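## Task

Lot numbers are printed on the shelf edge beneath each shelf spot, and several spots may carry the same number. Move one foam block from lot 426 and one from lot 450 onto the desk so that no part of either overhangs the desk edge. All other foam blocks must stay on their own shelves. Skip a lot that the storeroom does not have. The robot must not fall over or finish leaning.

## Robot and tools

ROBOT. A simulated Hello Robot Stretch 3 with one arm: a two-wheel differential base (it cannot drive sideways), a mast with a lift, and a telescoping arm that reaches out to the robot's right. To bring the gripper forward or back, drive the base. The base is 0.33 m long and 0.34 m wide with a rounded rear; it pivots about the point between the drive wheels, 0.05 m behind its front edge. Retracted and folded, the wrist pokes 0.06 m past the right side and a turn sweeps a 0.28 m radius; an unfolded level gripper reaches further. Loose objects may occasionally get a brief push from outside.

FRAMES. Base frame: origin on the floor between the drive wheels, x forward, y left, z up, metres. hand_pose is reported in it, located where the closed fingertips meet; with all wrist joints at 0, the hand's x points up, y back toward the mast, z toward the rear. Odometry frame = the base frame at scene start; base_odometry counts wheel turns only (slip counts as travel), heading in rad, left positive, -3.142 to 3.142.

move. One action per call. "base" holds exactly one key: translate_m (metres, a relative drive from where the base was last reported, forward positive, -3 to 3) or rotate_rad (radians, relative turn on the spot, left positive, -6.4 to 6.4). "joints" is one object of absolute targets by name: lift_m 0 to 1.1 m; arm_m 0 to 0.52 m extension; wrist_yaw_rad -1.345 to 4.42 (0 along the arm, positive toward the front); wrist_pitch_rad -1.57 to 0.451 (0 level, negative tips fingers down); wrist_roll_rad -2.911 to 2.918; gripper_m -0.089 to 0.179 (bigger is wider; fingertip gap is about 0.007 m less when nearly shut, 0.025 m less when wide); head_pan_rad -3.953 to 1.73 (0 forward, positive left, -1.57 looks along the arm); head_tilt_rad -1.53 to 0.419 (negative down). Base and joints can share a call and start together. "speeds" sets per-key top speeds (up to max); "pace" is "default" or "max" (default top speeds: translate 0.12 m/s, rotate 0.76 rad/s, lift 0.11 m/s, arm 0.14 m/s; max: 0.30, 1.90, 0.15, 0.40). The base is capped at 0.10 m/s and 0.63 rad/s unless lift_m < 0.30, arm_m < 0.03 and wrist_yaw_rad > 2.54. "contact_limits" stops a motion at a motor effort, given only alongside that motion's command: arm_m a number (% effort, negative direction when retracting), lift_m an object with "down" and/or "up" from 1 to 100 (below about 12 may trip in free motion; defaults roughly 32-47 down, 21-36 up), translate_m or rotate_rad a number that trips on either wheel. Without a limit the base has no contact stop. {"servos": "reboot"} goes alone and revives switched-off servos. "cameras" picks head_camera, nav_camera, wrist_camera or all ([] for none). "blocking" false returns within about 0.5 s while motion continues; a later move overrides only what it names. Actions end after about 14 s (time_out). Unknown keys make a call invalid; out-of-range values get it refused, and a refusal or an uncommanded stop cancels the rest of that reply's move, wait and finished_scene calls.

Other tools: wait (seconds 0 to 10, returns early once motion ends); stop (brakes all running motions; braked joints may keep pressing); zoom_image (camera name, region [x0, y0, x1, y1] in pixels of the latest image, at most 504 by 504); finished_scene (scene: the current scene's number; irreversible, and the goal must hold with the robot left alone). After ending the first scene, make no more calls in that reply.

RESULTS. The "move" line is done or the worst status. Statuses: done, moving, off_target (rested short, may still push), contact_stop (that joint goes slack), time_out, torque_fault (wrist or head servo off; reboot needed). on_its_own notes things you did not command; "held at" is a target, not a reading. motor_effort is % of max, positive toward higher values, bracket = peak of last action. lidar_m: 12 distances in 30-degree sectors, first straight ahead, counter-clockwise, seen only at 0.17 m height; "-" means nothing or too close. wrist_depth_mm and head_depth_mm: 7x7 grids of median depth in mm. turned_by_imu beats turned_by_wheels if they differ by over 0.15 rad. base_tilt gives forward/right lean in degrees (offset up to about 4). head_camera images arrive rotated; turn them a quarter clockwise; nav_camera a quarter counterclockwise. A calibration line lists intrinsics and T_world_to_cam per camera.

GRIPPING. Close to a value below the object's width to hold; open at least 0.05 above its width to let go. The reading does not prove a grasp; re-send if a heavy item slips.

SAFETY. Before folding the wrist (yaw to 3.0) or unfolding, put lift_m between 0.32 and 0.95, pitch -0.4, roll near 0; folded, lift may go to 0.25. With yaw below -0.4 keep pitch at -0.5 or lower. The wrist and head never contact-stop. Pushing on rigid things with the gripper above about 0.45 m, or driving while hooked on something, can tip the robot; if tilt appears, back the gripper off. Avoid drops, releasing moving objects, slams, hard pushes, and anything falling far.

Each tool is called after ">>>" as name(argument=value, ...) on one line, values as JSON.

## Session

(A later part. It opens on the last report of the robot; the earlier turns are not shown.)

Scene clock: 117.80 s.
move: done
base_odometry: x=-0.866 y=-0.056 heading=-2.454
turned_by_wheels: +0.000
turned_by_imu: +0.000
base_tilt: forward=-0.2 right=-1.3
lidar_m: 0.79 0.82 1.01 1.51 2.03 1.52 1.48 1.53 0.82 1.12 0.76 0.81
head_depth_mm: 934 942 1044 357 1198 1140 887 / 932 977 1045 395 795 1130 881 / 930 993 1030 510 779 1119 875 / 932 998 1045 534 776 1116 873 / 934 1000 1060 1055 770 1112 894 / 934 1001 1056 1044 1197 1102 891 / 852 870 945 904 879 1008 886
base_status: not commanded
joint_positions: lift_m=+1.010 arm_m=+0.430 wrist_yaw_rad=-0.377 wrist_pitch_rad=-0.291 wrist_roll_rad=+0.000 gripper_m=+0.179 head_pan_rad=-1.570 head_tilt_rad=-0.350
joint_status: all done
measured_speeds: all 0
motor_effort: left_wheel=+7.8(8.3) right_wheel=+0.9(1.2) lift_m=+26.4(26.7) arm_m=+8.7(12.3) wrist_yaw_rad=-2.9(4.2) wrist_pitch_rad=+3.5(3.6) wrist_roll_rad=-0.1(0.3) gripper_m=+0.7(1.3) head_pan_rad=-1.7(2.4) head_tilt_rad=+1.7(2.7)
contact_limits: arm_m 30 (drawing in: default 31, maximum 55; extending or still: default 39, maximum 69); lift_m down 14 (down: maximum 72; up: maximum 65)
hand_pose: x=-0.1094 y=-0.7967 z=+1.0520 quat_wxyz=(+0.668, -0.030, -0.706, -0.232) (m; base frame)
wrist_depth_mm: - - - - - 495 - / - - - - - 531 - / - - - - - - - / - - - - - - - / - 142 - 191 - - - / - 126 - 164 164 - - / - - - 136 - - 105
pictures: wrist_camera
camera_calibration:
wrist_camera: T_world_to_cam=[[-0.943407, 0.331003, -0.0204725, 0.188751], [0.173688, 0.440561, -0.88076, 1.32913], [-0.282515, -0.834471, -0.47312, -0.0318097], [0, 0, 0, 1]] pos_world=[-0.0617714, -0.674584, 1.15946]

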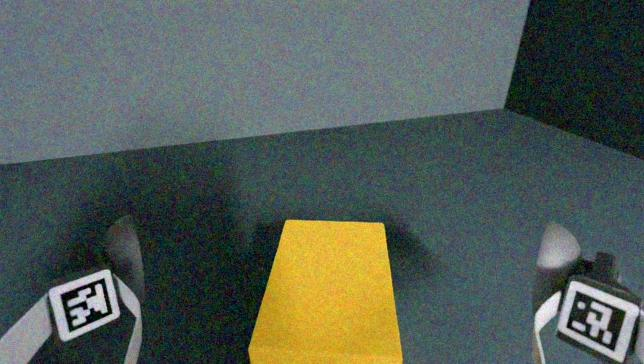

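>>> move(joints={"lift_m": 0.973}, contact_limits={"lift_m": {"down": 14}}, cameras=[])

>>> move(joints={"gripper_m": 0.02}, cameras=["wrist_camera"])

>>> move(joints={"lift_m": 1.05}, cameras=["wrist_camera"])

Scene clock: 125.43 s.
move: done
base_odometry: x=-0.866 y=-0.056 heading=-2.454
turned_by_wheels: +0.000
turned_by_imu: +0.000
base_tilt: forward=-0.2 right=-1.2
lidar_m: 0.79 0.83 1.01 1.51 2.03 1.52 1.48 1.53 0.82 1.12 0.76 0.81
head_depth_mm: 932 943 1044 1086 - 1139 886 / 926 973 1055 433 720 1132 879 / 929 995 1051 516 733 1125 878 / 929 998 1053 549 724 1113 874 / 931 999 1062 1059 769 1112 896 / 932 1001 1056 1044 1206 1107 889 / 850 875 943 903 879 1006 889
base_status: not commanded
joint_positions: lift_m=+0.973 arm_m=+0.430 wrist_yaw_rad=-0.377 wrist_pitch_rad=-0.291 wrist_roll_rad=+0.000 gripper_m=+0.179 head_pan_rad=-1.570 head_tilt_rad=-0.350
joint_status: all done
measured_speeds: all 0
motor_effort: left_wheel=+8.0(8.3) right_wheel=+0.9(1.3) lift_m=+24.8(27.5) arm_m=-1.3(1.4) wrist_yaw_rad=-2.1(4.1) wrist_pitch_rad=+3.5(3.6) wrist_roll_rad=-0.3(0.3) gripper_m=+0.5(1.0) head_pan_rad=-1.5(2.3) head_tilt_rad=+3.1(3.4)
contact_limits: arm_m 30 (drawing in: default 31, maximum 55; extending or still: default 39, maximum 69); lift_m down 14 (down: maximum 72; up: maximum 65)
hand_pose: x=-0.1094 y=-0.7967 z=+1.0150 quat_wxyz=(+0.668, -0.030, -0.706, -0.232) (m; base frame)
wrist_depth_mm: - - - - - 495 - / - - - - - - - / - - - - - - - / - - - 178 - - - / - 142 - 139 139 - - / - 140 123 118 119 163 - / 141 146 145 130 132 147 107
pictures: none
No camera images: "cameras" was empty.

Scene clock: 127.57 s.
move: done
base_odometry: x=-0.866 y=-0.056 heading=-2.454
turned_by_wheels: +0.000
turned_by_imu: +0.000
base_tilt: forward=-0.3 right=-1.2
lidar_m: 0.79 0.83 1.01 1.51 2.03 1.52 1.48 1.53 0.82 1.12 0.76 0.81
head_depth_mm: 928 943 1052 1084 - 1138 889 / 923 973 1049 433 739 1129 882 / 931 996 1057 518 734 1128 876 / 926 995 1056 549 722 1117 872 / 932 1000 1056 1062 766 1111 895 / 936 1002 1059 1045 1208 1103 891 / 852 876 941 905 877 1006 888
base_status: not commanded
joint_positions: lift_m=+0.973 arm_m=+0.430 wrist_yaw_rad=-0.377 wrist_pitch_rad=-0.291 wrist_roll_rad=+0.000 gripper_m=+0.021 head_pan_rad=-1.570 head_tilt_rad=-0.350
joint_status: all done
measured_speeds: all 0
motor_effort: left_wheel=+7.9(8.4) right_wheel=+0.4(1.5) lift_m=+29.5(29.7) arm_m=-6.5(6.8) wrist_yaw_rad=-2.5(4.3) wrist_pitch_rad=+3.5(3.6) wrist_roll_rad=-0.3(0.3) gripper_m=-20.8(95.3) head_pan_rad=-0.8(1.8) head_tilt_rad=+3.2(3.7)
contact_limits: arm_m 30 (drawing in: default 31, maximum 55; extending or still: default 39, maximum 69); lift_m down 14 (down: maximum 72; up: maximum 65)
hand_pose: x=-0.1094 y=-0.7967 z=+1.0150 quat_wxyz=(+0.668, -0.030, -0.706, -0.232) (m; base frame)
wrist_depth_mm: - - - - - 497 - / - - - - - - - / - - - - - - - / - - - 178 - - - / - - 150 139 145 - - / - - 126 119 122 162 167 / 150 119 141 131 131 139 148
pictures: wrist_camera
camera_calibration:
wrist_camera: T_world_to_cam=[[-0.943408, 0.331002, -0.0204735, 0.187993], [0.173663, 0.440487, -0.880802, 1.29654], [-0.282529, -0.834511, -0.473042, -0.0494302], [0, 0, 0, 1]] pos_world=[-0.0617714, -0.674584, 1.12246]

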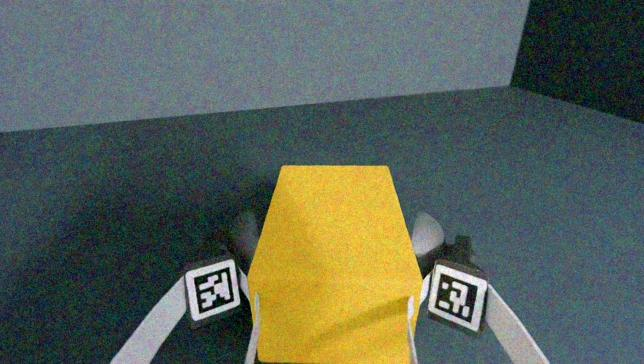

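Scene clock: 129.10 s.
move: done
base_odometry: x=-0.866 y=-0.056 heading=-2.454
turned_by_wheels: +0.000
turned_by_imu: +0.000
base_tilt: forward=-0.3 right=-1.1
lidar_m: 0.79 0.82 1.01 1.51 2.03 1.52 1.48 1.53 0.82 1.12 0.76 0.81
head_depth_mm: 928 942 1033 937 802 1134 884 / 925 977 418 929 794 1135 879 / 930 997 521 677 785 1123 875 / 931 994 1036 831 780 1116 874 / 934 997 1055 1057 769 1111 896 / 938 996 1062 1046 1194 1111 888 / 853 873 944 906 881 1004 888
base_status: not commanded
joint_positions: lift_m=+1.050 arm_m=+0.430 wrist_yaw_rad=-0.377 wrist_pitch_rad=-0.291 wrist_roll_rad=+0.000 gripper_m=+0.023 head_pan_rad=-1.570 head_tilt_rad=-0.350
joint_status: all done
measured_speeds: all 0
motor_effort: left_wheel=+7.4(8.3) right_wheel=+0.4(1.4) lift_m=+29.8(33.1) arm_m=-10.4(10.4) wrist_yaw_rad=-2.9(4.7) wrist_pitch_rad=+3.6(3.6) wrist_roll_rad=+0.3(0.3) gripper_m=-8.3(21.0) head_pan_rad=-1.1(1.8) head_tilt_rad=+3.7(4.2)
contact_limits: arm_m 30 (drawing in: default 31, maximum 55; extending or still: default 39, maximum 69)
hand_pose: x=-0.1094 y=-0.7967 z=+1.0920 quat_wxyz=(+0.668, -0.030, -0.706, -0.232) (m; base frame)
wrist_depth_mm: - - - - - 495 - / - - - - - 531 - / - - - - - - - / - - - 182 - - - / - - 150 143 146 - - / - - 128 119 123 - - / - 99 125 128 128 105 -
pictures: wrist_camera
camera_calibration:
wrist_camera: T_world_to_cam=[[-0.943408, 0.331002, -0.0204735, 0.18957], [0.173663, 0.440487, -0.880802, 1.36436], [-0.282529, -0.834511, -0.473042, -0.013006], [0, 0, 0, 1]] pos_world=[-0.0617714, -0.674584, 1.19946]

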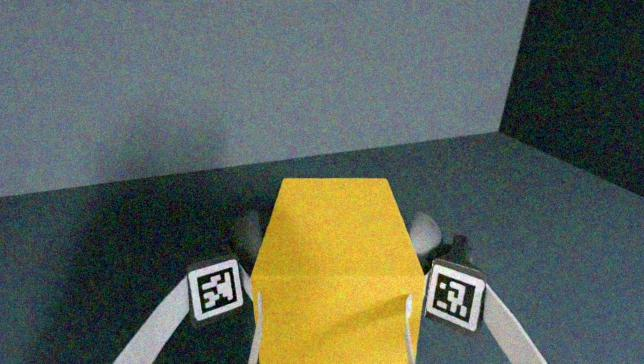

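>>> move(joints={"arm_m": 0.0}, speeds={"arm_m": 0.25}, cameras=[])

>>> move(base={"rotate_rad": 1.905}, joints={"lift_m": 0.88, "wrist_yaw_rad": 0, "head_tilt_rad": -0.5}, cameras=["nav_camera"])

>>> move(base={"translate_m": 1.34}, cameras=[])

>>> move(base={"rotate_rad": -0.322})

Scene clock: 154.67 s.
move: done
base_odometry: x=-0.866 y=-0.056 heading=-2.454
turned_by_wheels: +0.000
turned_by_imu: +0.000
base_tilt: forward=-0.3 right=-1.2
lidar_m: 0.79 0.82 1.01 1.51 2.03 1.52 1.48 1.53 0.82 1.12 0.76 0.81
head_depth_mm: 932 935 1047 1085 - - - / 929 970 1051 1085 - - - / 927 997 1052 1090 - - - / 930 996 1053 1075 779 1122 901 / 931 1001 1056 1066 771 1109 895 / 939 1004 1064 1048 1205 1109 892 / 853 869 944 903 881 1007 891
base_status: not commanded
joint_positions: lift_m=+1.050 arm_m=+0.001 wrist_yaw_rad=-0.377 wrist_pitch_rad=-0.291 wrist_roll_rad=+0.000 gripper_m=+0.023 head_pan_rad=-1.570 head_tilt_rad=-0.350
joint_status: all done
measured_speeds: all 0
motor_effort: left_wheel=+8.0(8.3) right_wheel=+1.3(1.4) lift_m=+27.8(29.9) arm_m=-12.6(14.3) wrist_yaw_rad=-2.6(4.5) wrist_pitch_rad=+3.5(3.6) wrist_roll_rad=-0.1(0.3) gripper_m=-8.1(8.9) head_pan_rad=-0.3(1.3) head_tilt_rad=+5.2(5.3)
hand_pose: x=-0.1094 y=-0.3672 z=+1.0920 quat_wxyz=(+0.668, -0.030, -0.706, -0.232) (m; base frame)
wrist_depth_mm: - - - - 860 - - / - - - - - - - / - - - - - - - / - - 455 182 - - - / - - 151 143 146 - - / - - 128 119 123 - - / - 99 125 129 127 - -
pictures: none
No camera images: "cameras" was empty.

Scene clock: 158.80 s.
move: done
base_odometry: x=-0.866 y=-0.056 heading=-0.550
turned_by_wheels: +1.905
turned_by_imu: +1.874
base_tilt: forward=-0.3 right=-1.3
lidar_m: 2.57 1.63 1.48 1.49 0.88 1.12 0.76 0.86 0.79 0.79 0.99 1.01
head_depth_mm: 617 661 710 769 840 923 997 / 638 682 737 801 877 966 1053 / 661 709 765 837 919 954 1102 / 681 733 799 872 969 463 - / 706 764 835 913 1012 1112 1237 / 728 797 876 971 1094 1239 1293 / 781 852 937 1037 1162 1325 1288
base_status: done
joint_positions: lift_m=+0.880 arm_m=+0.001 wrist_yaw_rad=-0.002 wrist_pitch_rad=-0.291 wrist_roll_rad=+0.000 gripper_m=+0.023 head_pan_rad=-1.570 head_tilt_rad=-0.500
joint_status: all done
measured_speeds: all 0
motor_effort: left_wheel=-8.6(12.9) right_wheel=+8.9(13.1) lift_m=+29.4(30.3) arm_m=-10.9(12.3) wrist_yaw_rad=+2.0(4.9) wrist_pitch_rad=+3.5(3.6) wrist_roll_rad=+0.2(0.4) gripper_m=-8.1(8.8) head_pan_rad=-0.3(1.0) head_tilt_rad=-4.4(7.1)
hand_pose: x=-0.0221 y=-0.3841 z=+0.9220 quat_wxyz=(+0.700, +0.102, -0.699, -0.104) (m; base frame)
wrist_depth_mm: - - 593 - - - - / - - 611 - - - - / - - - - - - - / - - - 182 - - - / - - 150 144 146 - - / - - 128 119 123 - - / - - 128 129 128 105 -
pictures: nav_camera (sideways)
camera_calibration:
nav_camera: T_world_to_cam=[[0.0173066, -0.456182, 0.889718, -1.11482], [-0.999793, -0.017415, 0.0105186, 0.0426259], [0.010696, -0.889716, -0.456389, 0.547175], [0, 0, 0, 1]] pos_world=[0.0560582, -0.020989, 1.24115]

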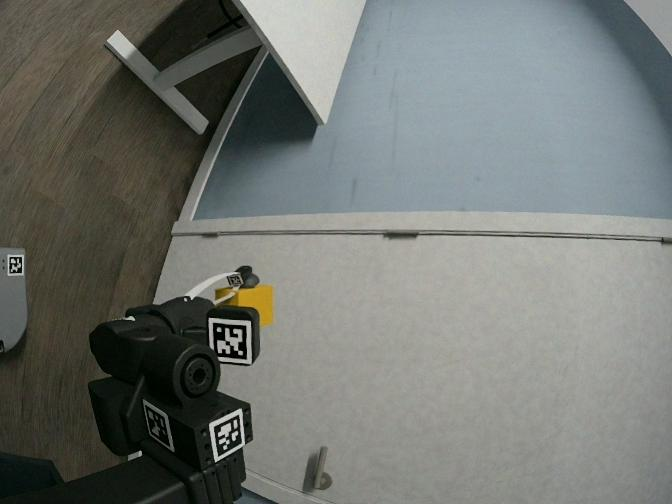

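Scene clock: 173.33 s.
move: time_out
base_odometry: x=+0.276 y=-0.756 heading=-0.550
turned_by_wheels: +0.000
turned_by_imu: +0.000
base_tilt: forward=-0.4 right=-1.1
lidar_m: 2.37 1.12 1.02 1.02 1.25 1.91 2.08 1.40 0.82 0.66 1.25 2.36
head_depth_mm: 1008 1074 1163 1233 957 730 626 / 1044 1113 1209 1271 949 727 625 / 1073 1156 1259 1311 940 661 640 / 1114 1201 1304 1328 931 463 - / 1161 1245 1365 1315 925 711 1228 / 1195 1304 1421 1306 919 760 1296 / 1251 1365 1485 1289 914 786 1287
base_status: translate_m time_out (by the wheels' count: +1.3397 of +1.3400)
joint_positions: lift_m=+0.880 arm_m=+0.001 wrist_yaw_rad=-0.002 wrist_pitch_rad=-0.291 wrist_roll_rad=+0.000 gripper_m=+0.023 head_pan_rad=-1.570 head_tilt_rad=-0.500
joint_status: not commanded
measured_speeds: all 0
motor_effort: left_wheel=-0.1(8.1) right_wheel=-0.4(13.7) lift_m=+24.2(29.6) arm_m=-0.8(13.2) wrist_yaw_rad=+0.4(3.4) wrist_pitch_rad=+3.4(3.6) wrist_roll_rad=+0.1(0.4) gripper_m=-8.2(9.0) head_pan_rad=+2.1(2.4) head_tilt_rad=-2.6(5.2)
hand_pose: x=-0.0221 y=-0.3841 z=+0.9220 quat_wxyz=(+0.700, +0.102, -0.699, -0.104) (m; base frame)
wrist_depth_mm: - - - - - - - / - - - - - - - / - - - - - - - / - - - 181 - - - / - - 150 144 146 - - / - - 128 119 123 - - / - - 129 129 128 105 -
pictures: none
No camera images: "cameras" was empty.

not run: a stop that you did not command came earlier in this reply.

>>> move(base={"rotate_rad": -0.32})

Scene clock: 178.97 s.
move: done
base_odometry: x=+0.276 y=-0.756 heading=-0.869
turned_by_wheels: -0.320
turned_by_imu: -0.315
base_tilt: forward=-0.3 right=-1.1
lidar_m: 2.36 1.40 1.05 1.02 1.07 1.50 1.91 1.71 0.82 0.85 0.66 1.25
head_depth_mm: 1033 1116 1211 1319 953 734 628 / 1036 1117 1215 1285 947 727 627 / 1040 1124 1227 1289 944 660 639 / 1044 1129 1224 1294 934 463 - / 1047 1131 1234 1299 926 692 1201 / 1052 1139 1246 1309 917 709 1202 / 1048 1140 1241 1294 910 706 1001
base_status: done
joint_positions: lift_m=+0.880 arm_m=+0.001 wrist_yaw_rad=-0.002 wrist_pitch_rad=-0.291 wrist_roll_rad=+0.000 gripper_m=+0.023 head_pan_rad=-1.570 head_tilt_rad=-0.500
joint_status: not commanded
measured_speeds: all 0
motor_effort: left_wheel=+7.9(12.5) right_wheel=-9.2(12.4) lift_m=+24.8(25.1) arm_m=+1.9(2.6) wrist_yaw_rad=+1.7(3.0) wrist_pitch_rad=+3.5(3.6) wrist_roll_rad=+0.0(0.3) gripper_m=-8.0(8.8) head_pan_rad=+2.5(2.9) head_tilt_rad=-2.4(2.5)
hand_pose: x=-0.0221 y=-0.3841 z=+0.9220 quat_wxyz=(+0.700, +0.102, -0.699, -0.104) (m; base frame)
wrist_depth_mm: - - - - - - - / - - - - - - - / - - - - - - - / - - - 182 - - - / - - 150 143 145 - - / - - 128 119 123 - - / - 99 126 129 127 105 -
pictures: head_camera (sideways), nav_camera (sideways), wrist_camera
camera_calibration:
head_camera: T_world_to_cam=[[-0.0465238, 0.432445, -0.900459, 1.1875], [0.997504, -0.0278239, -0.0649002, 0.0779913], [-0.0531201, -0.901231, -0.430071, 0.515634], [0, 0, 0, 1]] pos_world=[0.00484089, -0.0466522, 1.29611]
nav_camera: T_world_to_cam=[[0.0173066, -0.456182, 0.889718, -1.11482], [-0.999793, -0.017415, 0.0105186, 0.0426259], [0.010696, -0.889716, -0.456389, 0.547175], [0, 0, 0, 1]] pos_world=[0.0560582, -0.020989, 1.24115]
wrist_camera: T_world_to_cam=[[-0.999091, -0.037374, -0.0204809, -0.0109339], [0.000344072, 0.473481, -0.880804, 1.02653], [0.0426165, -0.880011, -0.473038, 0.265321], [0, 0, 0, 1]] pos_world=[-0.0225842, -0.252967, 1.02946]

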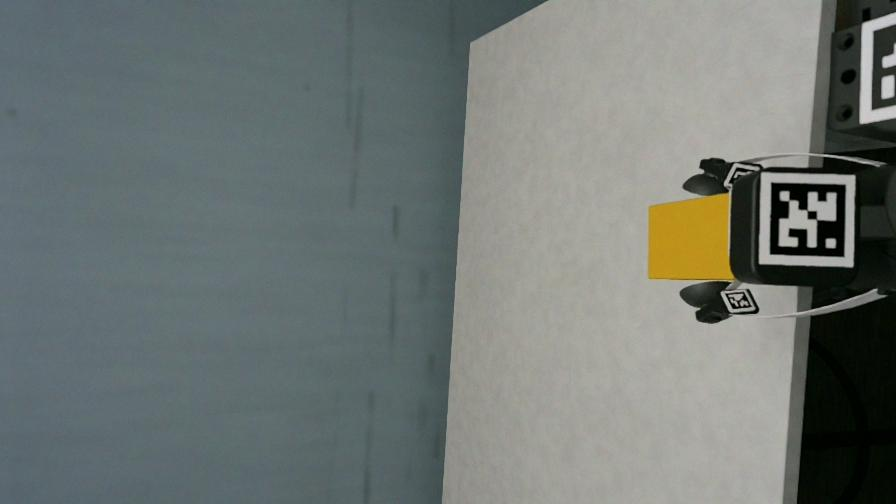

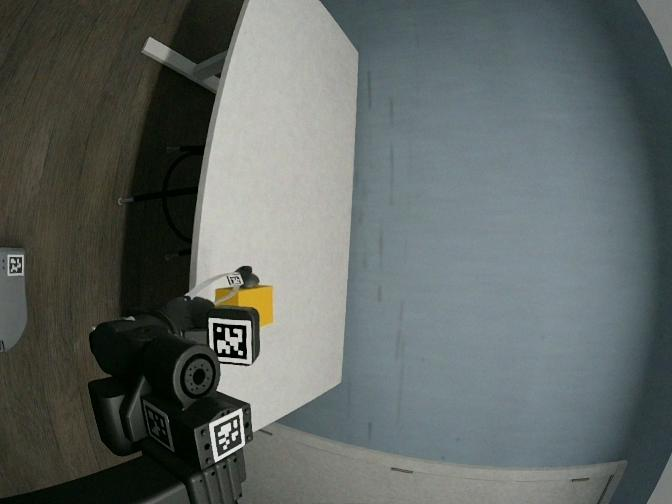

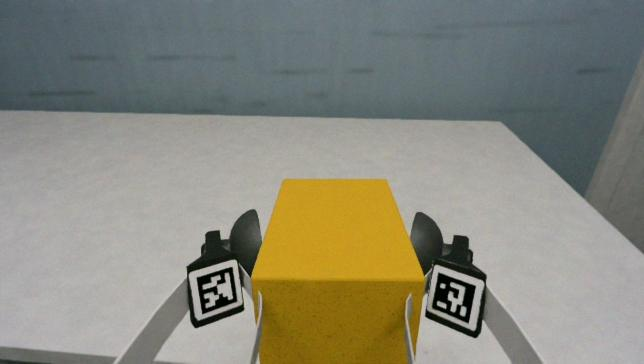

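>>> move(joints={"arm_m": 0.28}, cameras=[])

>>> move(joints={"lift_m": 0.74}, cameras=[])

>>> move(joints={"lift_m": 0.69}, speeds={"lift_m": 0.03}, contact_limits={"lift_m": {"down": 13}}, cameras=["head_camera","wrist_camera"])

Scene clock: 190.03 s.
move: done
base_odometry: x=+0.276 y=-0.756 heading=-0.869
turned_by_wheels: +0.000
turned_by_imu: +0.000
base_tilt: forward=-0.3 right=-1.0
lidar_m: 2.35 1.40 1.05 1.02 1.07 1.50 1.91 1.71 0.82 0.84 0.66 1.24
head_depth_mm: 1032 1116 1217 1317 367 - - / 1035 1124 1221 1284 367 682 1161 / 1037 1125 1222 1284 420 722 1212 / 1044 1125 1230 1294 444 718 1213 / 1048 1126 1232 1293 925 714 1232 / 1051 1137 1234 1304 920 709 1206 / 1053 1135 1239 1285 912 705 1001
base_status: not commanded
joint_positions: lift_m=+0.880 arm_m=+0.280 wrist_yaw_rad=-0.002 wrist_pitch_rad=-0.291 wrist_roll_rad=+0.000 gripper_m=+0.023 head_pan_rad=-1.570 head_tilt_rad=-0.500
joint_status: all done
measured_speeds: all 0
motor_effort: left_wheel=+7.9(8.3) right_wheel=-9.2(9.7) lift_m=+25.1(25.8) arm_m=+12.4(14.8) wrist_yaw_rad=+2.2(2.7) wrist_pitch_rad=+3.5(3.6) wrist_roll_rad=-0.1(0.3) gripper_m=-8.8(8.8) head_pan_rad=+3.0(3.8) head_tilt_rad=-2.0(2.3)
hand_pose: x=-0.0221 y=-0.6635 z=+0.9220 quat_wxyz=(+0.700, +0.102, -0.699, -0.104) (m; base frame)
wrist_depth_mm: - - - - - - - / - - - - - - - / - - - - - - - / - - - 182 - - - / - - 150 144 145 - - / - - 128 119 124 - - / - 99 126 129 128 105 -
pictures: none
No camera images: "cameras" was empty.

Scene clock: 192.13 s.
move: done
base_odometry: x=+0.276 y=-0.756 heading=-0.869
turned_by_wheels: +0.000
turned_by_imu: +0.000
base_tilt: forward=-0.3 right=-1.2
lidar_m: 2.36 1.40 1.05 1.02 1.07 1.50 1.91 1.71 0.82 0.85 0.66 1.24
head_depth_mm: 1033 1117 1219 1316 951 734 628 / 1037 1121 1222 1282 951 447 352 / 1044 1130 1218 1291 941 473 1215 / 1042 1125 1231 1291 934 502 1215 / 1049 1130 1229 1292 925 714 1234 / 1049 1134 1233 1305 918 711 1202 / 1054 1137 1234 1293 915 705 1003
base_status: not commanded
joint_positions: lift_m=+0.740 arm_m=+0.280 wrist_yaw_rad=-0.002 wrist_pitch_rad=-0.291 wrist_roll_rad=+0.000 gripper_m=+0.023 head_pan_rad=-1.570 head_tilt_rad=-0.500
joint_status: all done
measured_speeds: all 0
motor_effort: left_wheel=+8.1(8.4) right_wheel=-9.3(9.6) lift_m=+24.1(26.7) arm_m=+8.1(12.2) wrist_yaw_rad=+1.5(2.9) wrist_pitch_rad=+3.5(3.6) wrist_roll_rad=+0.0(0.3) gripper_m=-7.9(8.9) head_pan_rad=+3.3(4.0) head_tilt_rad=-0.9(1.9)
hand_pose: x=-0.0221 y=-0.6635 z=+0.7820 quat_wxyz=(+0.700, +0.102, -0.699, -0.104) (m; base frame)
wrist_depth_mm: - - - - - - - / - - - - - - - / - - - - - - - / - - - 181 - - - / - - 150 143 145 - - / - - 128 119 123 - - / - 99 126 129 127 105 -
pictures: none
No camera images: "cameras" was empty.

Scene clock: 194.23 s.
move: done
base_odometry: x=+0.276 y=-0.756 heading=-0.869
turned_by_wheels: +0.000
turned_by_imu: +0.000
base_tilt: forward=-0.4 right=-1.3
lidar_m: 2.36 1.39 1.05 1.02 1.07 1.50 1.91 1.71 0.82 0.85 0.66 1.24
head_depth_mm: 1036 1109 1214 1318 956 732 646 / 1044 1125 1223 1306 950 705 401 / 1042 1124 1227 1294 938 501 1220 / 1041 1136 1226 1298 932 522 1212 / 1048 1131 1231 1287 929 712 1229 / 1052 1134 1232 1304 919 709 1197 / 1050 1137 1237 1287 911 707 1005
base_status: not commanded
joint_positions: lift_m=+0.690 arm_m=+0.280 wrist_yaw_rad=-0.002 wrist_pitch_rad=-0.243 wrist_roll_rad=+0.000 gripper_m=+0.023 head_pan_rad=-1.570 head_tilt_rad=-0.500
joint_status: all done
measured_speeds: all 0
motor_effort: left_wheel=+7.7(8.4) right_wheel=-7.9(9.9) lift_m=+16.8(26.1) arm_m=+3.1(8.0) wrist_yaw_rad=+2.3(3.0) wrist_pitch_rad=-5.4(5.9) wrist_roll_rad=-0.3(0.3) gripper_m=-8.1(9.0) head_pan_rad=+3.4(3.9) head_tilt_rad=-0.4(1.7)
contact_limits: lift_m down 13 (down: maximum 72; up: maximum 65)
hand_pose: x=-0.0221 y=-0.6679 z=+0.7437 quat_wxyz=(+0.702, +0.085, -0.702, -0.087) (m; base frame)
wrist_depth_mm: - - - - - - - / - - - - - - - / - - - - - - - / - - - 174 - - - / - - 149 140 146 - - / - - 128 118 122 - - / - 99 126 129 128 105 -
pictures: head_camera (sideways), wrist_camera
camera_calibration:
head_camera: T_world_to_cam=[[-0.046567, 0.432441, -0.900459, 1.1875], [0.997507, -0.0277147, -0.0648956, 0.0779903], [-0.0530195, -0.901236, -0.430073, 0.515636], [0, 0, 0, 1]] pos_world=[0.00484104, -0.0466521, 1.29611]
wrist_camera: T_world_to_cam=[[-0.999092, -0.0383602, -0.0185594, -0.0271887], [0.000242641, 0.430395, -0.902641, 0.991274], [0.0426133, -0.901825, -0.429994, -0.115466], [0, 0, 0, 1]] pos_world=[-0.0224841, -0.531812, 0.844611]

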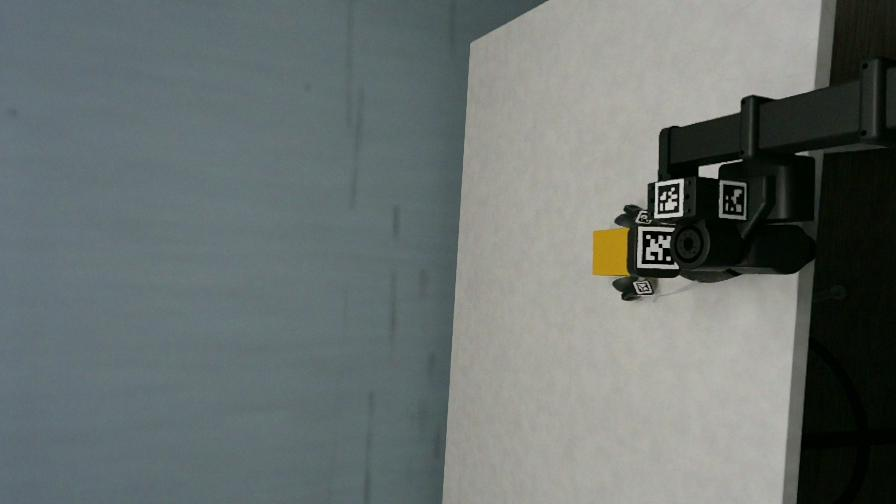

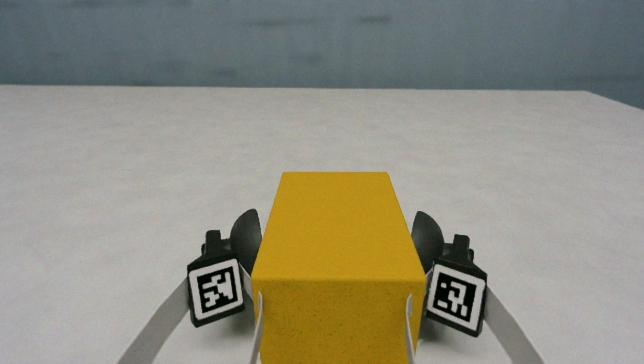

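>>> move(joints={"gripper_m": 0.179}, cameras=[])

>>> move(joints={"lift_m": 0.82}, pace="max", cameras=["wrist_camera"])

>>> move(joints={"arm_m": 0.0, "wrist_pitch_rad": -0.4}, pace="max", cameras=["head_camera"])

>>> move(base={"translate_m": 0.45}, joints={"lift_m": 0.4, "wrist_yaw_rad": 3.0, "gripper_m": 0.04}, pace="max", cameras=[])

>>> move(joints={"lift_m": 0.28}, pace="max", cameras=["nav_camera"])

Scene clock: 209.30 s.
move: done
base_odometry: x=+0.276 y=-0.756 heading=-0.869
turned_by_wheels: +0.000
turned_by_imu: +0.000
base_tilt: forward=-0.3 right=-1.1
lidar_m: 2.36 1.40 1.05 1.02 1.07 1.50 1.91 1.71 0.82 0.85 0.66 1.24
head_depth_mm: 1034 1119 1217 1319 955 732 646 / 1040 1120 1224 1288 942 707 401 / 1039 1125 1224 1294 941 502 1218 / 1045 1132 1222 1300 934 520 1208 / 1047 1130 1227 1297 928 715 1232 / 1050 1136 1231 1300 920 707 1205 / 1054 1140 1244 1287 911 706 1003
base_status: not commanded
joint_positions: lift_m=+0.690 arm_m=+0.280 wrist_yaw_rad=-0.002 wrist_pitch_rad=-0.268 wrist_roll_rad=+0.000 gripper_m=+0.179 head_pan_rad=-1.570 head_tilt_rad=-0.500
joint_status: all done
measured_speeds: all 0
motor_effort: left_wheel=+5.5(7.8) right_wheel=-5.6(8.9) lift_m=+27.0(27.7) arm_m=-6.0(6.8) wrist_yaw_rad=+1.6(3.3) wrist_pitch_rad=-0.8(5.5) wrist_roll_rad=-0.3(0.3) gripper_m=+2.0(85.7) head_pan_rad=+3.2(4.1) head_tilt_rad=+0.1(1.1)
contact_limits: lift_m down 13 (down: maximum 72; up: maximum 65)
hand_pose: x=-0.0220 y=-0.6657 z=+0.7376 quat_wxyz=(+0.701, +0.094, -0.700, -0.096) (m; base frame)
wrist_depth_mm: - - - - - - - / - - - - - - - / - - - - - - - / - - - 166 164 - - / - 144 - 127 127 - - / - 125 121 120 120 - - / - - - 132 129 - 105
pictures: none
No camera images: "cameras" was empty.

Scene clock: 210.97 s.
move: done
base_odometry: x=+0.276 y=-0.756 heading=-0.869
turned_by_wheels: +0.000
turned_by_imu: +0.000
base_tilt: forward=-0.2 right=-1.2
lidar_m: 2.35 1.40 1.05 1.02 1.06 1.50 1.92 1.71 0.82 0.85 0.66 1.25
head_depth_mm: 1035 1120 1220 1316 958 369 290 / 1033 1123 1222 1289 452 354 640 / 1034 1119 1225 1288 446 659 1217 / 1041 1124 1226 1292 542 655 1213 / 1047 1129 1230 1295 884 715 1234 / 1049 1133 1235 1294 916 710 1206 / 1052 1140 1235 1287 913 707 1005
base_status: not commanded
joint_positions: lift_m=+0.820 arm_m=+0.280 wrist_yaw_rad=-0.002 wrist_pitch_rad=-0.284 wrist_roll_rad=+0.000 gripper_m=+0.179 head_pan_rad=-1.570 head_tilt_rad=-0.500
joint_status: all done
measured_speeds: all 0
motor_effort: left_wheel=+5.2(5.7) right_wheel=-5.9(6.4) lift_m=+26.6(32.0) arm_m=-9.2(10.0) wrist_yaw_rad=+1.1(2.7) wrist_pitch_rad=+2.1(2.1) wrist_roll_rad=+0.0(0.3) gripper_m=+0.6(2.0) head_pan_rad=+3.1(3.9) head_tilt_rad=+0.2(0.7)
hand_pose: x=-0.0220 y=-0.6642 z=+0.8639 quat_wxyz=(+0.700, +0.099, -0.700, -0.101) (m; base frame)
wrist_depth_mm: - - - - - - - / - - - - - - - / - - - - - - - / - - - - - - - / - 143 - - - - - / - 126 - - - - - / - - - - - - 105
pictures: wrist_camera
camera_calibration:
wrist_camera: T_world_to_cam=[[-0.999083, -0.0377537, -0.0201914, -0.0229716], [0.000239112, 0.46668, -0.884426, 1.10656], [0.0428133, -0.88362, -0.466243, -0.0170672], [0, 0, 0, 1]] pos_world=[-0.0224844, -0.532358, 0.97025]

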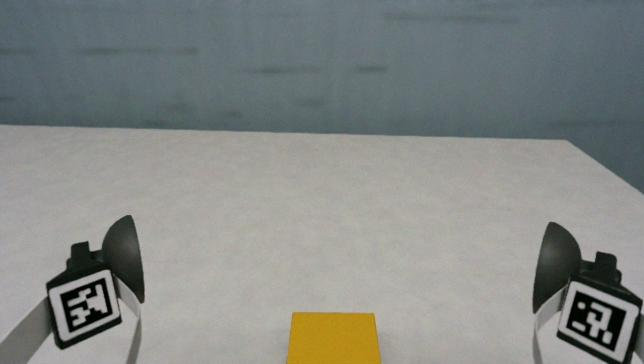

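Scene clock: 212.93 s.
move: done
base_odometry: x=+0.276 y=-0.756 heading=-0.869
turned_by_wheels: +0.000
turned_by_imu: +0.000
base_tilt: forward=-0.4 right=-1.1
lidar_m: 2.36 1.40 1.05 1.02 1.07 1.50 1.91 1.71 0.82 0.85 0.66 1.25
head_depth_mm: 1040 1118 1213 1308 956 730 648 / 1038 1121 1223 1284 948 728 643 / 1040 1127 1227 1288 943 722 621 / 1043 1127 1229 1291 935 720 321 / 1052 1133 1230 1296 928 713 1204 / 1053 1136 1241 1305 917 709 1008 / 1053 1140 1238 1289 911 706 1006
base_status: not commanded
joint_positions: lift_m=+0.820 arm_m=+0.001 wrist_yaw_rad=-0.002 wrist_pitch_rad=-0.413 wrist_roll_rad=+0.000 gripper_m=+0.179 head_pan_rad=-1.570 head_tilt_rad=-0.500
joint_status: all done
measured_speeds: all 0
motor_effort: left_wheel=+5.3(5.7) right_wheel=-5.6(6.4) lift_m=+27.4(27.4) arm_m=-12.2(14.7) wrist_yaw_rad=+1.2(2.7) wrist_pitch_rad=+2.0(3.7) wrist_roll_rad=+0.1(0.3) gripper_m=+0.9(1.1) head_pan_rad=+2.9(3.4) head_tilt_rad=+0.0(1.6)
hand_pose: x=-0.0220 y=-0.3705 z=+0.8337 quat_wxyz=(+0.692, +0.145, -0.692, -0.146) (m; base frame)
wrist_depth_mm: - - - - - - - / - - - - - - - / - - - 423 - - - / - - - - - - - / - 142 - - - - - / - 140 - - - - - / 963 972 - - 999 961 105
pictures: head_camera (sideways)
camera_calibration:
head_camera: T_world_to_cam=[[-0.0466548, 0.432439, -0.900456, 1.18749], [0.997508, -0.0275853, -0.0649311, 0.0780422], [-0.0529181, -0.901241, -0.430074, 0.515637], [0, 0, 0, 1]] pos_world=[0.00484106, -0.046652, 1.29611]

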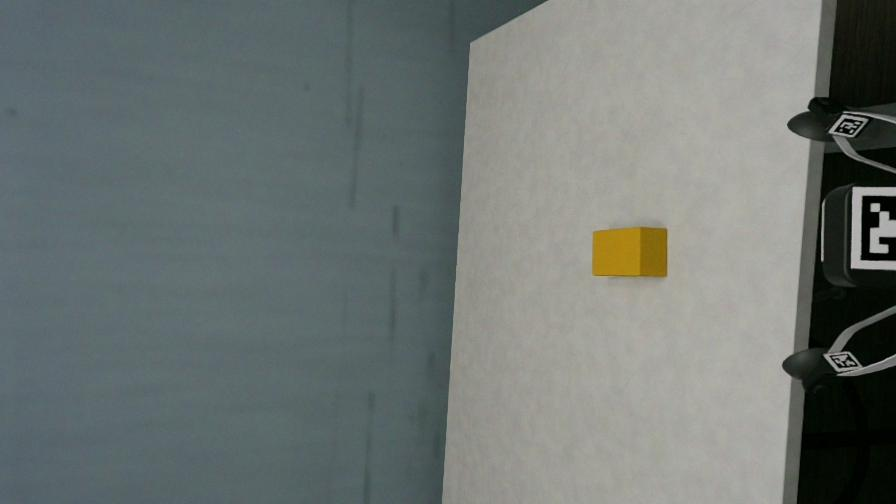

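Scene clock: 218.40 s.
move: done
base_odometry: x=+0.567 y=-1.100 heading=-0.869
turned_by_wheels: +0.000
turned_by_imu: +0.000
base_tilt: forward=-0.3 right=-1.3
lidar_m: 1.91 2.00 1.03 1.00 1.05 1.48 2.36 1.74 0.64 0.81 0.97 1.89
head_depth_mm: 1048 1136 1238 1303 954 734 1257 / 1055 1129 1241 1304 947 728 1226 / 1051 1142 1235 1306 947 724 1217 / 1063 1142 1250 1312 934 717 1249 / 1060 1151 1245 1309 930 716 1232 / 1069 1158 1257 1303 916 710 1262 / 1070 1152 1254 1289 916 705 1289
base_status: done
joint_positions: lift_m=+0.400 arm_m=+0.001 wrist_yaw_rad=+2.997 wrist_pitch_rad=-0.414 wrist_roll_rad=+0.000 gripper_m=+0.040 head_pan_rad=-1.570 head_tilt_rad=-0.500
joint_status: all done
measured_speeds: all 0
motor_effort: left_wheel=+3.9(12.5) right_wheel=+4.6(10.8) lift_m=+27.6(29.7) arm_m=-9.2(13.0) wrist_yaw_rad=+2.8(6.5) wrist_pitch_rad=+2.1(2.2) wrist_roll_rad=-0.2(0.3) gripper_m=+0.3(82.0) head_pan_rad=+2.6(3.5) head_tilt_rad=+0.6(1.7)
hand_pose: x=+0.0111 y=+0.0770 z=+0.4136 quat_wxyz=(+0.195, +0.700, +0.095, +0.680) (m; base frame)
wrist_depth_mm: - 137 - 974 - - - / - 148 - - - - - / - 161 - - - - - / 942 186 845 919 909 910 887 / 783 744 202 740 718 743 738 / 658 651 127 636 129 628 636 / 575 581 260 560 542 556 555
pictures: none
No camera images: "cameras" was empty.

Scene clock: 220.00 s.
move: done
base_odometry: x=+0.567 y=-1.100 heading=-0.869
turned_by_wheels: +0.000
turned_by_imu: +0.000
base_tilt: forward=-0.3 right=-1.2
lidar_m: 1.91 2.01 1.03 1.00 1.05 1.48 2.36 1.74 0.64 0.81 0.96 1.89
head_depth_mm: 1053 1133 1240 1296 960 733 1256 / 1055 1140 1234 1300 951 728 1232 / 1057 1144 1237 1309 941 724 1219 / 1061 1146 1248 1316 937 718 1241 / 1063 1149 1246 1315 925 715 1236 / 1069 1153 1260 1305 921 711 1266 / 1071 1156 1264 1295 911 707 1287
base_status: not commanded
joint_positions: lift_m=+0.280 arm_m=+0.001 wrist_yaw_rad=+2.997 wrist_pitch_rad=-0.414 wrist_roll_rad=+0.000 gripper_m=+0.040 head_pan_rad=-1.570 head_tilt_rad=-0.500
joint_status: all done
measured_speeds: all 0
motor_effort: left_wheel=+4.4(4.5) right_wheel=+4.8(5.7) lift_m=+26.6(27.2) arm_m=-8.3(9.8) wrist_yaw_rad=+1.8(3.4) wrist_pitch_rad=+2.2(2.3) wrist_roll_rad=+0.0(0.3) gripper_m=+0.4(0.7) head_pan_rad=+2.4(3.0) head_tilt_rad=+2.1(2.1)
hand_pose: x=+0.0111 y=+0.0770 z=+0.2935 quat_wxyz=(+0.195, +0.700, +0.095, +0.680) (m; base frame)
wrist_depth_mm: - 137 - 991 - - - / - 147 - - - - - / 928 162 851 902 898 888 865 / 725 186 666 705 704 701 702 / 602 581 203 570 565 578 587 / 516 506 127 300 129 500 494 / 432 279 258 270 422 432 427
pictures: nav_camera (sideways)
camera_calibration:
nav_camera: T_world_to_cam=[[0.017443, -0.456178, 0.889718, -1.11483], [-0.999788, -0.0176544, 0.0105491, 0.0425839], [0.0108951, -0.889713, -0.45639, 0.547165], [0, 0, 0, 1]] pos_world=[0.0560594, -0.0209895, 1.24115]

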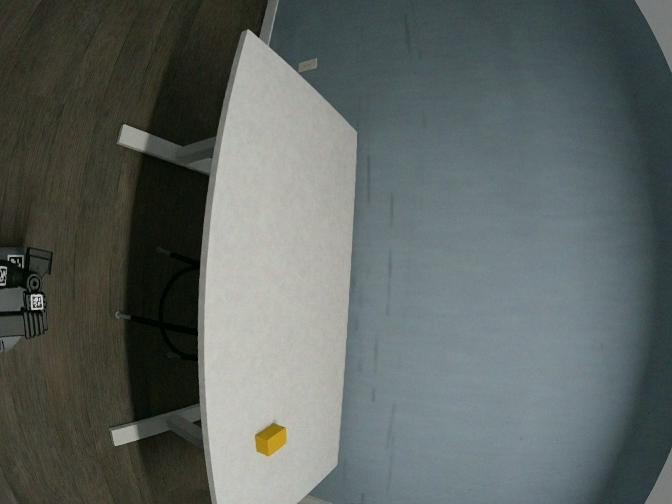

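>>> move(base={"translate_m": 1.36}, joints={"head_pan_rad": 0.3, "head_tilt_rad": -0.3}, pace="max", cameras=[])

>>> move(base={"rotate_rad": 1.592}, pace="max", cameras=["nav_camera"])

Scene clock: 234.53 s.
move: done
base_odometry: x=+1.444 y=-2.139 heading=-0.870
turned_by_wheels: +0.000
turned_by_imu: +0.002
base_tilt: forward=-0.3 right=-1.2
lidar_m: 0.57 0.60 0.84 2.41 1.23 1.41 3.69 1.20 1.19 1.33 0.78 0.58
head_depth_mm: 445 461 482 503 526 552 580 / 459 478 499 521 545 573 604 / 475 494 518 542 568 599 630 / 490 512 536 563 592 626 660 / 508 530 557 587 618 652 694 / 527 552 579 611 644 686 726 / 548 573 605 639 676 719 767
base_status: done
joint_positions: lift_m=+0.280 arm_m=+0.001 wrist_yaw_rad=+2.998 wrist_pitch_rad=-0.414 wrist_roll_rad=+0.000 gripper_m=+0.040 head_pan_rad=+0.300 head_tilt_rad=-0.300
joint_status: all done
measured_speeds: all 0
motor_effort: left_wheel=+1.5(11.8) right_wheel=+7.0(14.5) lift_m=+24.7(30.0) arm_m=-3.3(6.9) wrist_yaw_rad=+1.6(3.0) wrist_pitch_rad=+2.2(2.3) wrist_roll_rad=+0.1(0.5) gripper_m=+0.2(0.9) head_pan_rad=-2.2(6.0) head_tilt_rad=-3.0(8.5)
hand_pose: x=+0.0110 y=+0.0770 z=+0.2935 quat_wxyz=(+0.195, +0.700, +0.096, +0.680) (m; base frame)
wrist_depth_mm: - 137 - - - - - / - 147 - - - - - / 916 162 860 915 905 880 - / 729 186 662 709 707 707 672 / 609 579 202 572 564 582 578 / 508 505 127 301 129 495 492 / 434 280 259 269 425 432 433
pictures: none
No camera images: "cameras" was empty.

Scene clock: 236.67 s.
move: done
base_odometry: x=+1.444 y=-2.139 heading=+0.722
turned_by_wheels: +1.592
turned_by_imu: +1.560
base_tilt: forward=-0.3 right=-1.2
lidar_m: 2.41 1.05 1.41 3.69 1.20 1.19 1.33 0.78 0.58 0.57 0.60 0.84
head_depth_mm: 2006 2098 2167 2274 2381 2047 1564 / 2069 2153 2235 2366 2464 2028 1557 / 2143 2246 2314 2413 2558 2010 1540 / 1182 1262 1348 1449 2549 1834 1540 / 914 962 1003 1060 1126 1198 1281 / 916 958 1010 1060 1124 1192 1268 / 950 998 1049 1109 1178 1251 1327
base_status: done
joint_positions: lift_m=+0.280 arm_m=+0.001 wrist_yaw_rad=+2.998 wrist_pitch_rad=-0.414 wrist_roll_rad=+0.000 gripper_m=+0.040 head_pan_rad=+0.300 head_tilt_rad=-0.300
joint_status: not commanded
measured_speeds: all 0
motor_effort: left_wheel=-5.6(14.8) right_wheel=+7.1(15.1) lift_m=+25.2(25.9) arm_m=-12.4(12.4) wrist_yaw_rad=+1.0(3.1) wrist_pitch_rad=+2.1(2.3) wrist_roll_rad=+0.0(0.3) gripper_m=+0.6(0.8) head_pan_rad=-3.2(3.8) head_tilt_rad=-2.3(4.0)
hand_pose: x=+0.0110 y=+0.0770 z=+0.2935 quat_wxyz=(+0.195, +0.700, +0.096, +0.680) (m; base frame)
wrist_depth_mm: - 137 - - - - - / - 148 - - - - - / 882 162 856 899 901 877 865 / 739 186 661 712 706 696 698 / 608 577 202 568 566 577 575 / 513 504 127 300 129 492 494 / 438 280 258 268 425 431 433
pictures: nav_camera (sideways)
camera_calibration:
nav_camera: T_world_to_cam=[[0.253271, 0.096172, 0.962603, -1.21137], [0.309091, -0.950934, 0.0136811, 0.0304805], [0.916688, 0.294067, -0.27057, 0.299738], [0, 0, 0, 1]] pos_world=[0.0226174, 0.0573417, 1.24675]

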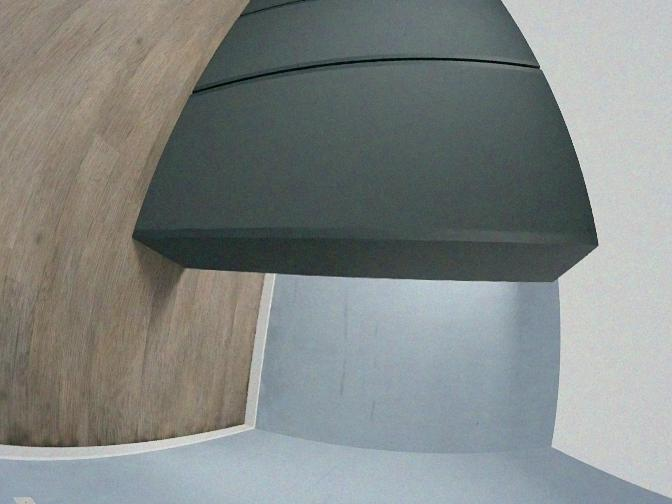

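>>> move(base={"translate_m": 1.97}, pace="max", cameras=[])

>>> move(joints={"head_pan_rad": 1.3, "head_tilt_rad": -0.3}, cameras=["head_camera","nav_camera"])

>>> zoom_image(camera="head_camera", region=[350, 100, 750, 503])

Scene clock: 253.80 s.
move: done
base_odometry: x=+2.923 y=-0.837 heading=+0.722
turned_by_wheels: +0.000
turned_by_imu: +0.001
base_tilt: forward=-0.4 right=-1.2
lidar_m: 0.46 0.49 0.68 2.13 1.36 0.66 2.20 0.88 0.67 0.65 0.63 0.47
head_depth_mm: 354 369 384 401 420 440 462 / 366 381 398 416 436 457 482 / 378 395 412 432 454 478 503 / 391 409 428 450 472 498 527 / 405 425 445 468 492 522 553 / 421 441 463 488 516 547 580 / 437 459 483 511 542 574 613
base_status: done
joint_positions: lift_m=+0.280 arm_m=+0.001 wrist_yaw_rad=+2.998 wrist_pitch_rad=-0.414 wrist_roll_rad=+0.000 gripper_m=+0.040 head_pan_rad=+0.300 head_tilt_rad=-0.300
joint_status: not commanded
measured_speeds: all 0
motor_effort: left_wheel=-2.1(12.6) right_wheel=+7.1(15.3) lift_m=+28.8(28.9) arm_m=-11.4(12.7) wrist_yaw_rad=+1.8(2.9) wrist_pitch_rad=+2.2(2.3) wrist_roll_rad=-0.1(0.5) gripper_m=+0.6(1.3) head_pan_rad=-2.1(3.0) head_tilt_rad=-1.2(2.7)
hand_pose: x=+0.0110 y=+0.0770 z=+0.2935 quat_wxyz=(+0.195, +0.700, +0.096, +0.680) (m; base frame)
wrist_depth_mm: - 137 - - - - 523 / - 148 - - - - 503 / - 161 848 902 900 819 514 / 690 186 661 717 708 689 523 / 606 577 202 573 570 580 540 / 512 506 126 300 129 495 492 / 433 281 258 269 424 432 435
pictures: none
No camera images: "cameras" was empty.

Scene clock: 254.87 s.
move: done
base_odometry: x=+2.923 y=-0.837 heading=+0.722
turned_by_wheels: +0.000
turned_by_imu: +0.000
base_tilt: forward=-0.3 right=-1.2
lidar_m: 0.46 0.48 0.68 2.14 1.36 0.66 2.20 0.88 0.66 0.65 0.63 0.47
head_depth_mm: 776 778 785 791 799 804 814 / 962 973 980 988 996 1010 1018 / 1268 1284 1295 1311 1334 1363 1367 / 1863 1889 1926 1978 2024 1863 1552 / 2933 3624 3809 - 2840 1980 1529 / 3174 3588 3769 - 2811 2003 1530 / 3234 3581 3739 3856 2803 1979 1518
base_status: not commanded
joint_positions: lift_m=+0.280 arm_m=+0.001 wrist_yaw_rad=+2.998 wrist_pitch_rad=-0.414 wrist_roll_rad=+0.000 gripper_m=+0.040 head_pan_rad=+1.323 head_tilt_rad=-0.300
joint_status: all done
measured_speeds: all 0
motor_effort: left_wheel=-1.8(2.4) right_wheel=+7.0(7.8) lift_m=+29.3(29.8) arm_m=-11.7(12.2) wrist_yaw_rad=+0.8(2.7) wrist_pitch_rad=+2.2(2.3) wrist_roll_rad=+0.2(0.2) gripper_m=+0.7(0.7) head_pan_rad=-0.7(5.2) head_tilt_rad=-0.6(2.3)
hand_pose: x=+0.0110 y=+0.0770 z=+0.2935 quat_wxyz=(+0.195, +0.700, +0.096, +0.680) (m; base frame)
wrist_depth_mm: - 137 - - - - 520 / - 147 - - - - 511 / - 161 865 899 906 791 514 / 691 186 660 709 710 708 526 / 597 576 201 564 568 578 540 / 510 506 127 302 129 497 493 / 435 281 258 268 424 435 430
pictures: head_camera (sideways), nav_camera (sideways)
camera_calibration:
head_camera: T_world_to_cam=[[-0.0151554, -0.248961, -0.968395, 1.27598], [-0.95713, 0.283795, -0.0579808, 0.0809777], [0.289261, 0.926001, -0.242589, 0.269572], [0, 0, 0, 1]] pos_world=[0.0188677, 0.045065, 1.30574]
nav_camera: T_world_to_cam=[[0.0496743, 0.266326, 0.962602, -1.2101], [0.972887, -0.230878, 0.0136729, 0.0264803], [0.225885, 0.935823, -0.270574, 0.304022], [0, 0, 0, 1]] pos_world=[-0.0343254, 0.0438855, 1.24675]

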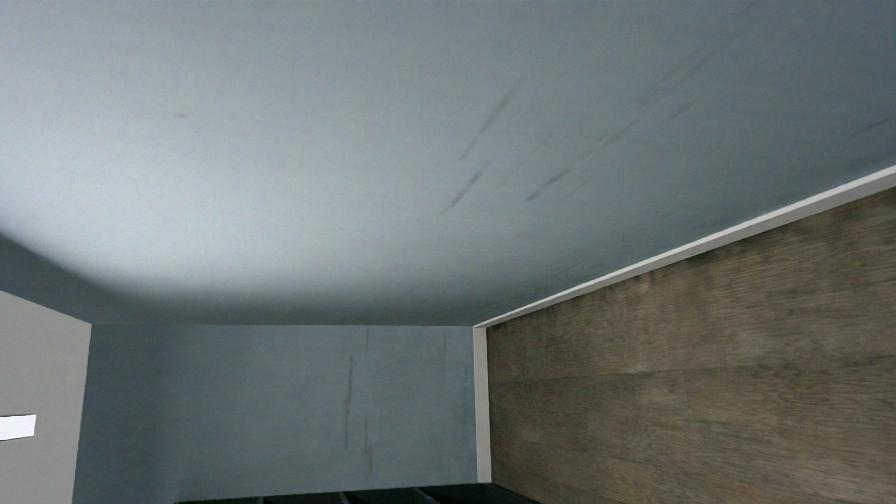

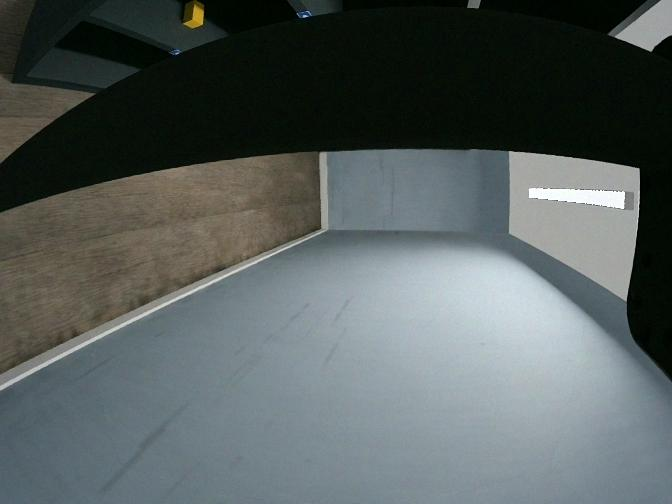

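Scaled by 1.251 from the camera's 896x504 image, which has a finer 1280x720 frame.

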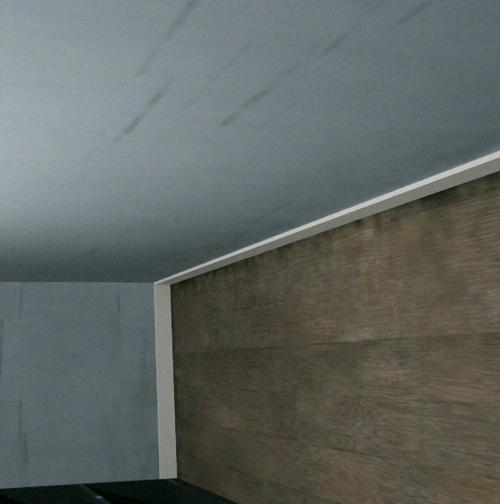

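>>> move(base={"rotate_rad": -1.59}, joints={"head_pan_rad": -2.6, "head_tilt_rad": -0.35}, pace="max", cameras=["head_camera","nav_camera"])

>>> zoom_image(camera="head_camera", region=[350, 150, 750, 503])

>>> zoom_image(camera="nav_camera", region=[150, 180, 500, 450])

Scene clock: 264.43 s.
move: done
base_odometry: x=+2.923 y=-0.837 heading=-0.868
turned_by_wheels: -1.590
turned_by_imu: -1.559
base_tilt: forward=-0.3 right=-1.2
lidar_m: 0.65 0.63 0.47 0.46 0.49 0.68 2.16 1.36 0.66 2.18 0.88 0.66
head_depth_mm: 1883 1976 2272 2948 2676 1923 1490 / 1538 2003 2136 2209 2271 1900 1488 / 1184 1243 1320 1382 1493 1610 1480 / 1263 1288 1392 1337 1513 1602 1427 / 1316 1102 1473 1059 1552 1159 1366 / 1195 1143 1327 1047 1383 1113 955 / 1046 1086 1168 1035 723 1015 788
base_status: done
joint_positions: lift_m=+0.280 arm_m=+0.001 wrist_yaw_rad=+2.998 wrist_pitch_rad=-0.414 wrist_roll_rad=+0.000 gripper_m=+0.040 head_pan_rad=-2.608 head_tilt_rad=-0.350
joint_status: all done
measured_speeds: translate_m=+0.000 rotate_rad=+0.000 lift_m=+0.000 arm_m=+0.000 wrist_yaw_rad=+0.000 wrist_pitch_rad=+0.000 wrist_roll_rad=+0.000 head_pan_rad=+0.024 head_tilt_rad=+0.000
motor_effort: left_wheel=+6.3(14.3) right_wheel=-6.3(14.9) lift_m=+23.7(29.6) arm_m=-11.8(13.1) wrist_yaw_rad=+1.5(2.9) wrist_pitch_rad=+2.1(2.3) wrist_roll_rad=+0.0(0.3) gripper_m=+0.5(0.9) head_pan_rad=+3.3(4.8) head_tilt_rad=-3.4(8.0)
hand_pose: x=+0.0110 y=+0.0770 z=+0.2935 quat_wxyz=(+0.195, +0.700, +0.096, +0.680) (m; base frame)
wrist_depth_mm: 446 137 459 466 473 479 490 / 487 148 491 503 517 523 527 / 528 162 526 545 - - - / - 178 188 - - - - / 581 558 201 564 566 579 575 / 517 510 127 301 129 495 495 / 434 280 258 270 422 434 435
pictures: head_camera (sideways), nav_camera (sideways)
camera_calibration:
head_camera: T_world_to_cam=[[0.228689, 0.188756, -0.955025, 1.25703], [0.474554, -0.878183, -0.0599329, 0.0748044], [-0.85, -0.439505, -0.290406, 0.33872], [0, 0, 0, 1]] pos_world=[-0.035056, -0.0227116, 1.30335]
nav_camera: T_world_to_cam=[[-0.265162, -0.176339, 0.947942, -1.18909], [-0.521324, 0.853261, 0.0128997, 0.0366005], [-0.811117, -0.490764, -0.318182, 0.372273], [0, 0, 0, 1]] pos_world=[0.00573674, -0.0582142, 1.24517]

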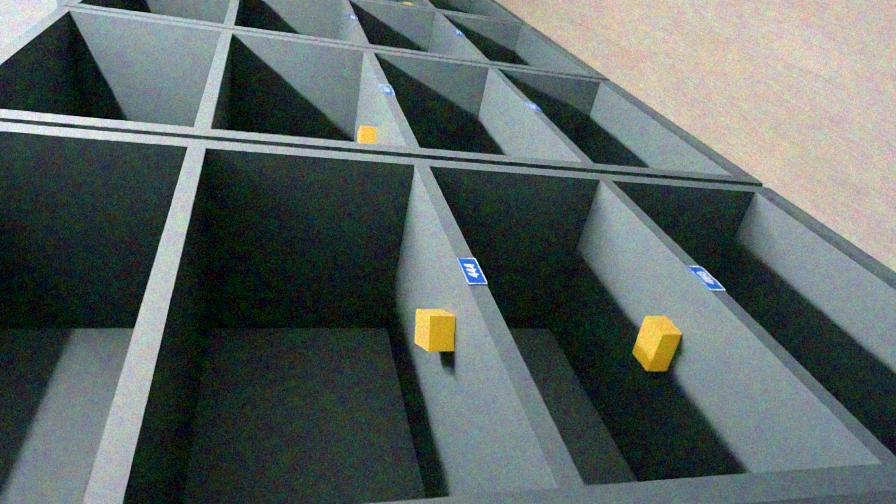

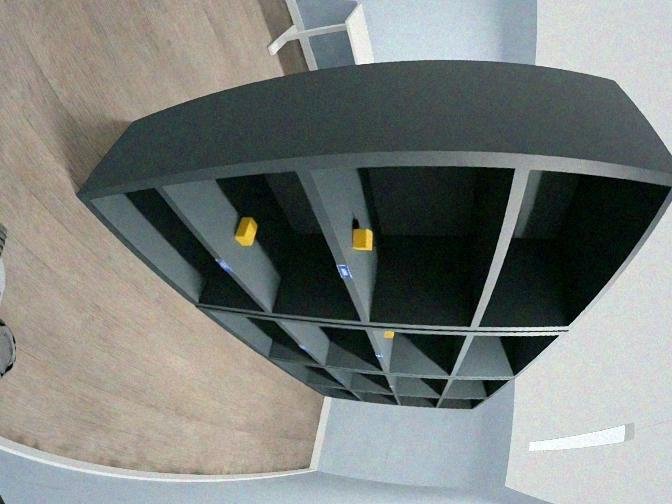

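Scaled by 1.260 from the camera's 896x504 image, which has a finer 1280x720 frame.

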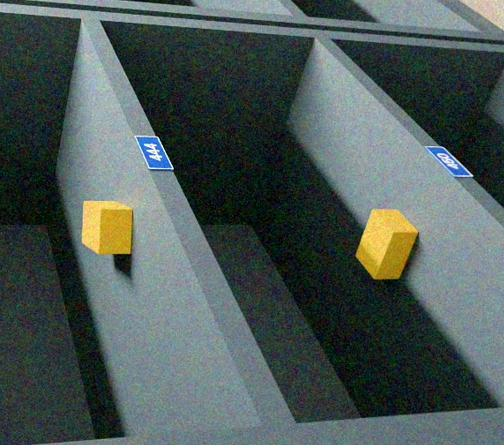

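Scaled by 1.440 from the camera's 672x504 image, which has a finer 792x594 frame.

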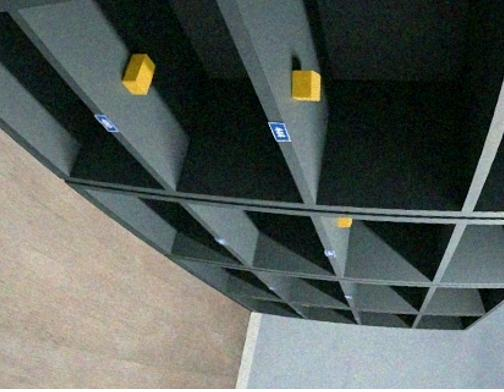

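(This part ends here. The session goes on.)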